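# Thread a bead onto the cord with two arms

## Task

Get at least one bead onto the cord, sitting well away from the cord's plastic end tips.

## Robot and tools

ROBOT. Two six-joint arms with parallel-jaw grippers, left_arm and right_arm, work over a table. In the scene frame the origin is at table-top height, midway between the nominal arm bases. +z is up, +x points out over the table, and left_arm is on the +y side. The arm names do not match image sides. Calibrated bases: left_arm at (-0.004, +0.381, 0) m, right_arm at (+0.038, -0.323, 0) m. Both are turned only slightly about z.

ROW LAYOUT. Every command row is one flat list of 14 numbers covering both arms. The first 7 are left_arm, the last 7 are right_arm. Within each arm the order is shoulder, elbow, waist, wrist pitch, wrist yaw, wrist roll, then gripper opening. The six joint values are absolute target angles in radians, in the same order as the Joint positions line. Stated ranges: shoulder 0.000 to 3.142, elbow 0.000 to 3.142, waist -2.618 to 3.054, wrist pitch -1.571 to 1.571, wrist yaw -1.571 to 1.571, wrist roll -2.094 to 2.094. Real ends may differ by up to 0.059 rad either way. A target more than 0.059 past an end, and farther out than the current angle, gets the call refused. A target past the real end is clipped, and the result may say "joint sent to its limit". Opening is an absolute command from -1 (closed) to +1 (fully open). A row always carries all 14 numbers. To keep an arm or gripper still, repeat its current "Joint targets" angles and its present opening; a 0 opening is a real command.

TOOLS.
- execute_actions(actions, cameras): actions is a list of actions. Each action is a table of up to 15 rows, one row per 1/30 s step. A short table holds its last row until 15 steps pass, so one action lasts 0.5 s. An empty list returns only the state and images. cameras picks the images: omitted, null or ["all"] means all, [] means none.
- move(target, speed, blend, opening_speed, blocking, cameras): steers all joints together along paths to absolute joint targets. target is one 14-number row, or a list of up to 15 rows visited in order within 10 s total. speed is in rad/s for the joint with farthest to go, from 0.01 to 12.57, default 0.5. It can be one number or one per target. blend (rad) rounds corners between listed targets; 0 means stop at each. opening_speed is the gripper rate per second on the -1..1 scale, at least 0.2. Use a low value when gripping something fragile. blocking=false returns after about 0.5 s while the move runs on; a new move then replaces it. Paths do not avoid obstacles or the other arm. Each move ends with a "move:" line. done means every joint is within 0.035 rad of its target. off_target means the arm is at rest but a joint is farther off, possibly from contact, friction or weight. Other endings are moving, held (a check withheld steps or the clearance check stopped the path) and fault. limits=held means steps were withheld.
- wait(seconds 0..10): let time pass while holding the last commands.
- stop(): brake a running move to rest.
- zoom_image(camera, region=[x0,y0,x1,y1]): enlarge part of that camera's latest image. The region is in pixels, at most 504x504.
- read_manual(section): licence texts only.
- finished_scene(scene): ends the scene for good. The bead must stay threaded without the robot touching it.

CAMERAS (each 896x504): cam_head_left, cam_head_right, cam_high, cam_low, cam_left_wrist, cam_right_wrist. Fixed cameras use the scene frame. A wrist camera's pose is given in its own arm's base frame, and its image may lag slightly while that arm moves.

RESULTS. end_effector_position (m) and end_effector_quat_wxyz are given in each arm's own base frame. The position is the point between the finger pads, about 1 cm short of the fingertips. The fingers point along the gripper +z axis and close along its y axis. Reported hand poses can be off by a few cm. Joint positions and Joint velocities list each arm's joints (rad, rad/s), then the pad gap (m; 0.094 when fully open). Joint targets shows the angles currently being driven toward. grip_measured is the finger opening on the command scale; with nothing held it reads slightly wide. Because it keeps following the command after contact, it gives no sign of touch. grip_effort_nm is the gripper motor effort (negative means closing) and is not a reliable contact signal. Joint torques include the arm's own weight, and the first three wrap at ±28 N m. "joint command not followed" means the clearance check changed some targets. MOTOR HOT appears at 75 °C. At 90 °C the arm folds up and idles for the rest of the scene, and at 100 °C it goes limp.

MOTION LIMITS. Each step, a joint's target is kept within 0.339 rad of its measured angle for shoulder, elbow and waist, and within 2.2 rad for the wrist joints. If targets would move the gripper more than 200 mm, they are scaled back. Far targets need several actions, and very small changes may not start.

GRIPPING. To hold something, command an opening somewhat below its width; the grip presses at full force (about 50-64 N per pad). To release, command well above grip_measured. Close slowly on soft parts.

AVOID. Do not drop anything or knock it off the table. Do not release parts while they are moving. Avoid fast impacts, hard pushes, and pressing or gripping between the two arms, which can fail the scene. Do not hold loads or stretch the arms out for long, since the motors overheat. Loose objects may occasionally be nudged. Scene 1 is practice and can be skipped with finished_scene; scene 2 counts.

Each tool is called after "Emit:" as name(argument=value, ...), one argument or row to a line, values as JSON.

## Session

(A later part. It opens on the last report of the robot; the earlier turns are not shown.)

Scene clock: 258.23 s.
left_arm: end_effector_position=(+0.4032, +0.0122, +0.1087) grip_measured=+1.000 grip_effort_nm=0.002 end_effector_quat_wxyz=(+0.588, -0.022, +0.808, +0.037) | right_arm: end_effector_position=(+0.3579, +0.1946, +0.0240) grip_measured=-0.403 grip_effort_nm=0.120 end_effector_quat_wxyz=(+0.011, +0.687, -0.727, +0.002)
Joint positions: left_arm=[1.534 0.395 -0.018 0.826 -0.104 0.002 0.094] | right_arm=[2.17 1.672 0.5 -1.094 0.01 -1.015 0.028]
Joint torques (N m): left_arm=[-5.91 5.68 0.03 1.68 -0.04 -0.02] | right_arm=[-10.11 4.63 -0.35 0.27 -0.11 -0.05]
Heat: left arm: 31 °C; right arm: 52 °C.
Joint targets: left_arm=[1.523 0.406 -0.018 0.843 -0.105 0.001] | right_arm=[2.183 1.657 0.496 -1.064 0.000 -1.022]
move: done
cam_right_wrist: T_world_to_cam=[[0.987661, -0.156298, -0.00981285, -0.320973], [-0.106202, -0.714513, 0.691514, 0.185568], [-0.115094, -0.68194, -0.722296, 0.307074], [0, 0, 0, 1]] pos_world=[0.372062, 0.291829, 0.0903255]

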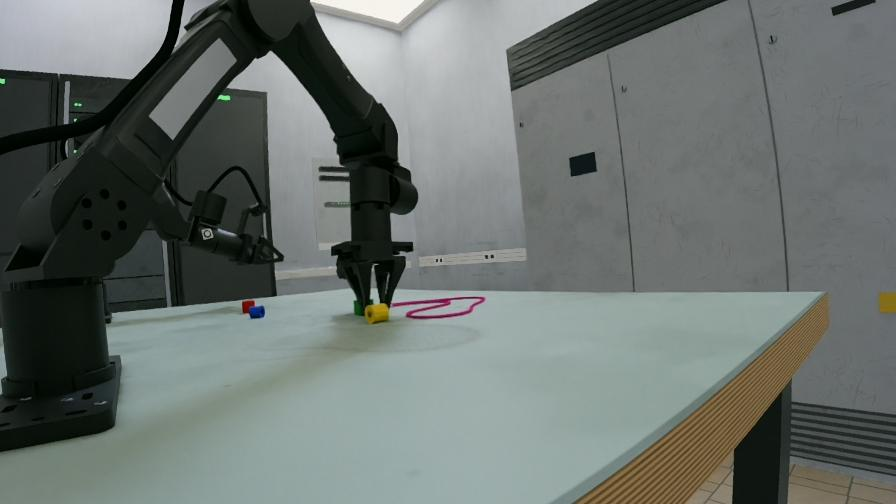

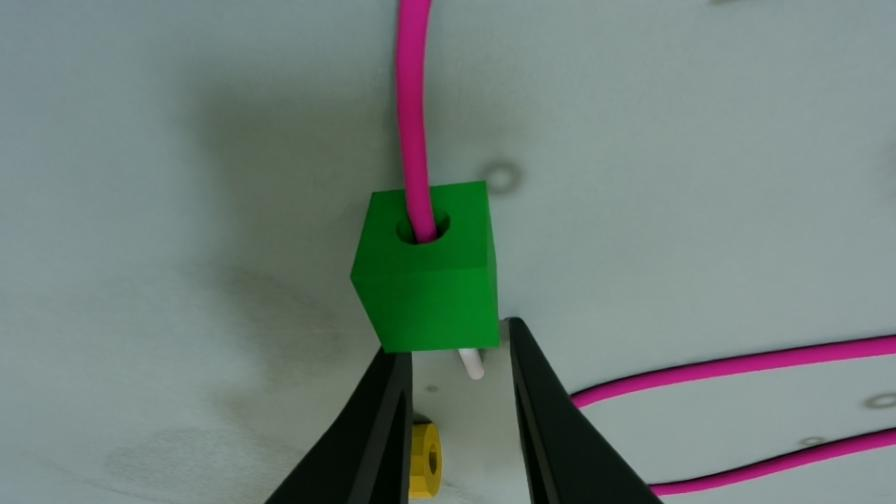

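Emit:
move(
  target=[
    [1.523, 0.406, -0.018, 0.843, -0.105, 0.001, 1.0, 2.183, 1.6575, 0.496, -1.064, 0.0, -1.022, -0.95],
    [1.523, 0.406, -0.018, 0.843, -0.105, 0.001, 1.0, 2.107, 1.657, 0.494, -1.064, 0.0, -1.022, -0.95],
    [1.523, 0.406, -0.018, 0.843, -0.105, 0.001, 1.0, 2.080, 1.617, 0.379, -1.066, 0.0, -1.260, -0.95],
    [1.523, 0.406, -0.018, 0.843, -0.105, 0.001, 1.0, 2.070, 1.602, 0.262, -1.062, 0.0, -1.467, -0.95],
  ],
  speed=[0.3, 0.2, 0.25, 0.25],
  opening_speed=0.7,
  cameras=["cam_low", "cam_right_wrist", "cam_high"],
)

Emit:
zoom_image(
  camera="cam_high",
  region=[430, 150, 610, 270],
)

Emit:
zoom_image(
  camera="cam_low",
  region=[310, 270, 450, 340],
)

Scene clock: 291.23 s.
left_arm: end_effector_position=(+0.4032, +0.0122, +0.1087) grip_measured=+1.000 grip_effort_nm=-0.002 end_effector_quat_wxyz=(+0.588, -0.022, +0.808, +0.037) | right_arm: end_effector_position=(+0.3851, +0.1039, +0.0297) grip_measured=-0.924 grip_effort_nm=-1.057 end_effector_quat_wxyz=(+0.007, +0.759, -0.651, +0.001)
Joint positions: left_arm=[1.534 0.395 -0.018 0.826 -0.104 0.002 0.094] | right_arm=[2.121 1.618 0.266 -1.078 0.01 -1.458 0.004]
Joint torques (N m): left_arm=[-5.94 5.68 0.02 1.68 -0.03 -0.03] | right_arm=[-14.83 4.53 -0.31 0.14 -0.11 -0.07]
Heat: left arm: 31 °C; right arm: 41 °C.
Joint targets: left_arm=[1.523 0.406 -0.018 0.843 -0.105 0.001] | right_arm=[2.070 1.602 0.262 -1.062 0.000 -1.467]
move: off_target (right_arm); right_arm: the shoulder is farthest, 0.051 rad from its target
cam_right_wrist: T_world_to_cam=[[0.998616, 0.0520133, -0.0078194, -0.387835], [0.0432292, -0.726936, 0.685343, 0.0636876], [0.0299628, -0.684732, -0.728178, 0.197091], [0, 0, 0, 1]] pos_world=[0.37864, 0.201424, 0.0968368]
Images, in order (width x height): cam_high 896x504, cam_low 896x504, cam_right_wrist 896x504.

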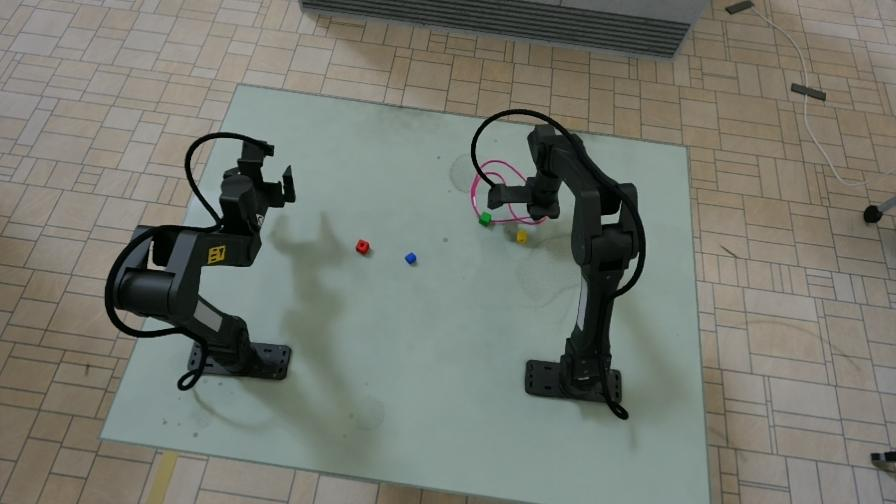

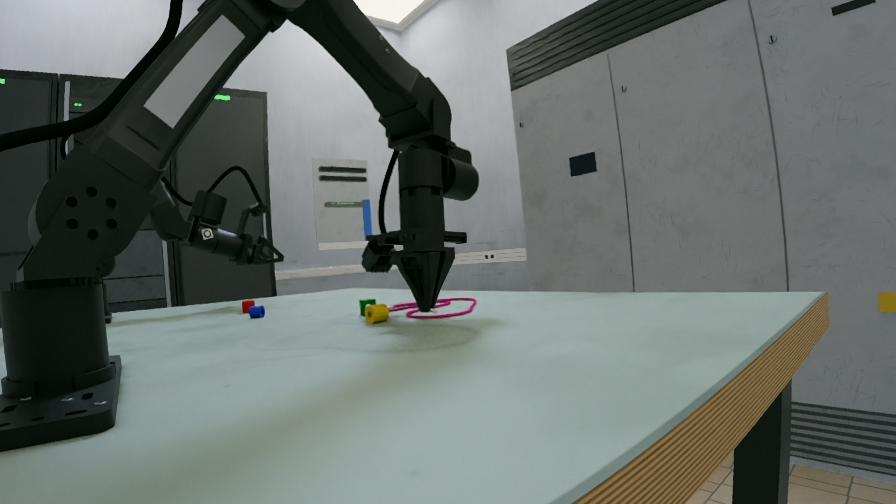

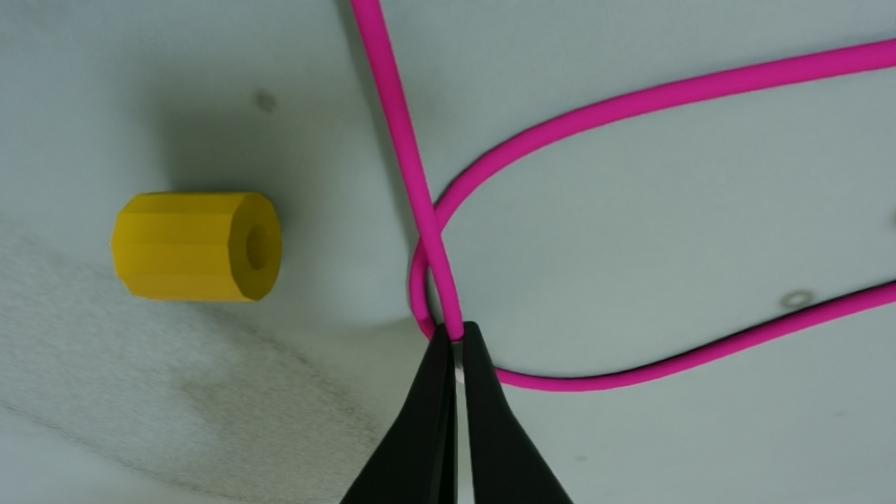

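Scaled by 2.800 (camera's finer frame: 1280x720).

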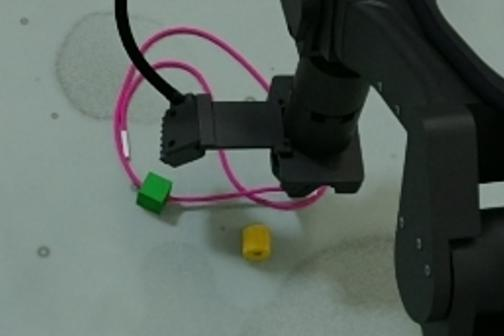

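Scaled by 3.600 (camera's finer frame: 1280x720).

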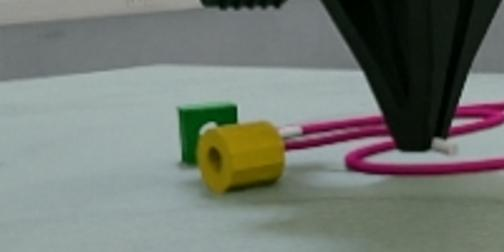

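Emit:
move(
  target=[
    [1.523, 0.406, -0.018, 0.843, -0.105, 0.001, 1.0, 2.070, 1.590, 0.262, -1.052, 0.0, -1.467, -0.95],
    [1.523, 0.406, -0.018, 0.843, -0.105, 0.001, 1.0, 2.070, 1.590, 0.262, -1.052, 0.0, -1.467, -0.4],
    [1.523, 0.406, -0.018, 0.843, -0.105, 0.001, 1.0, 2.010, 1.800, 0.262, -1.270, 0.0, -1.467, -0.4],
  ],
  speed=[0.15, 0.3, 0.4],
  opening_speed=0.5,
  cameras=["cam_right_wrist", "cam_high"],
)

Emit:
zoom_image(
  camera="cam_high",
  region=[430, 150, 610, 270],
)

Scene clock: 305.53 s.
left_arm: end_effector_position=(+0.4032, +0.0122, +0.1087) grip_measured=+1.000 grip_effort_nm=0.007 end_effector_quat_wxyz=(+0.588, -0.022, +0.808, +0.037) | right_arm: end_effector_position=(+0.3897, +0.1052, +0.0967) grip_measured=-0.403 grip_effort_nm=0.120 end_effector_quat_wxyz=(-0.016, +0.759, -0.650, +0.017)
Joint positions: left_arm=[1.534 0.395 -0.018 0.826 -0.104 0.002 0.094] | right_arm=[2.044 1.769 0.266 -1.25 0.01 -1.459 0.028]
Joint torques (N m): left_arm=[-5.91 5.67 0.03 1.68 -0.04 -0.02] | right_arm=[-13.08 8.36 -0.31 -0.1 -0.1 -0.07]
Heat: left arm: 31 °C; right arm: 44 °C.
Joint targets: left_arm=[1.523 0.406 -0.018 0.843 -0.105 0.001] | right_arm=[2.010 1.800 0.262 -1.270 0.000 -1.467]
move: done; target 2's new numbers were sent with right_arm's shoulder 0.050 rad from that target
cam_right_wrist: T_world_to_cam=[[0.997457, 0.0532772, 0.0473374, -0.396957], [0.00728443, -0.73694, 0.675919, 0.0344037], [0.0708959, -0.673855, -0.735454, 0.230283], [0, 0, 0, 1]] pos_world=[0.379371, 0.20168, 0.1649]
Images, in order (width x height): cam_high 896x504, cam_right_wrist 896x504.

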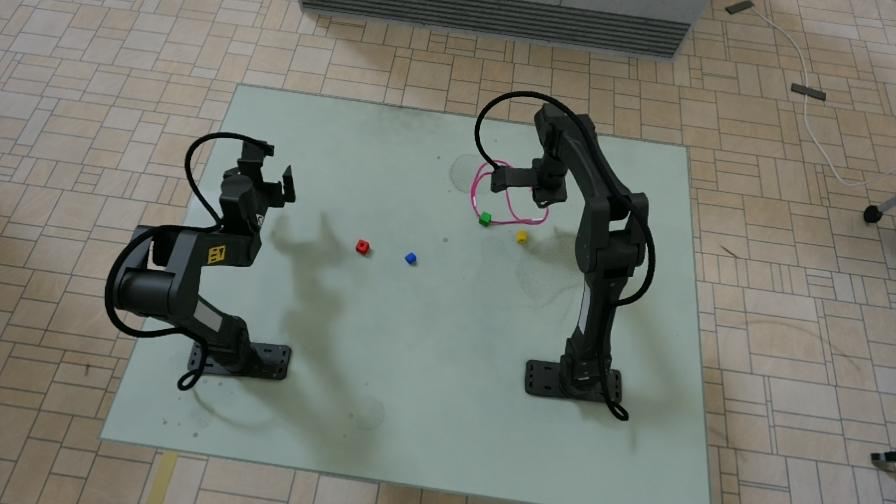

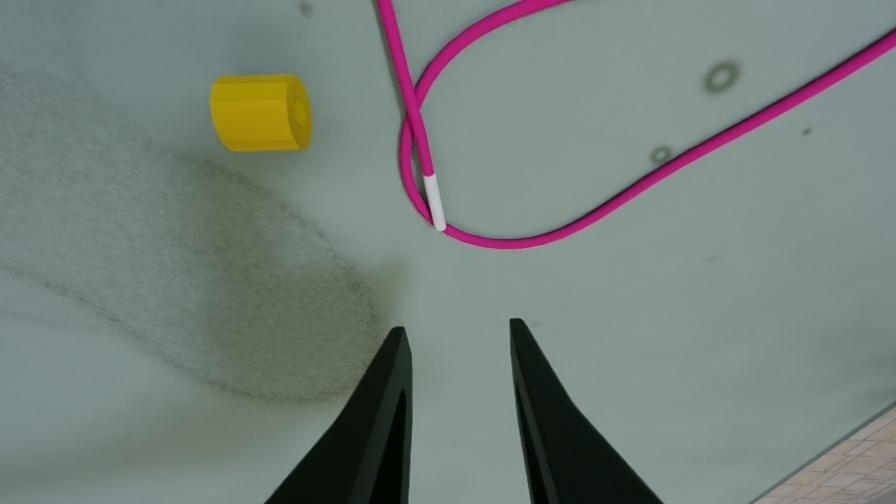

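Scaled by 2.800 (camera's finer frame: 1280x720).

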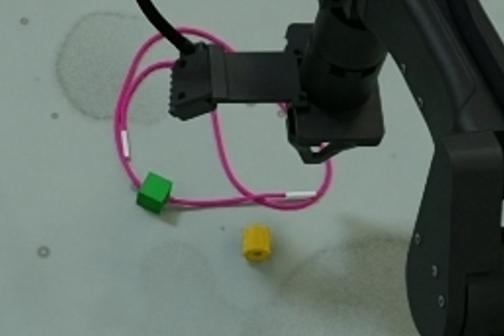

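Emit:
finished_scene(
  scene=2,
)

The scene is finished: the task was done.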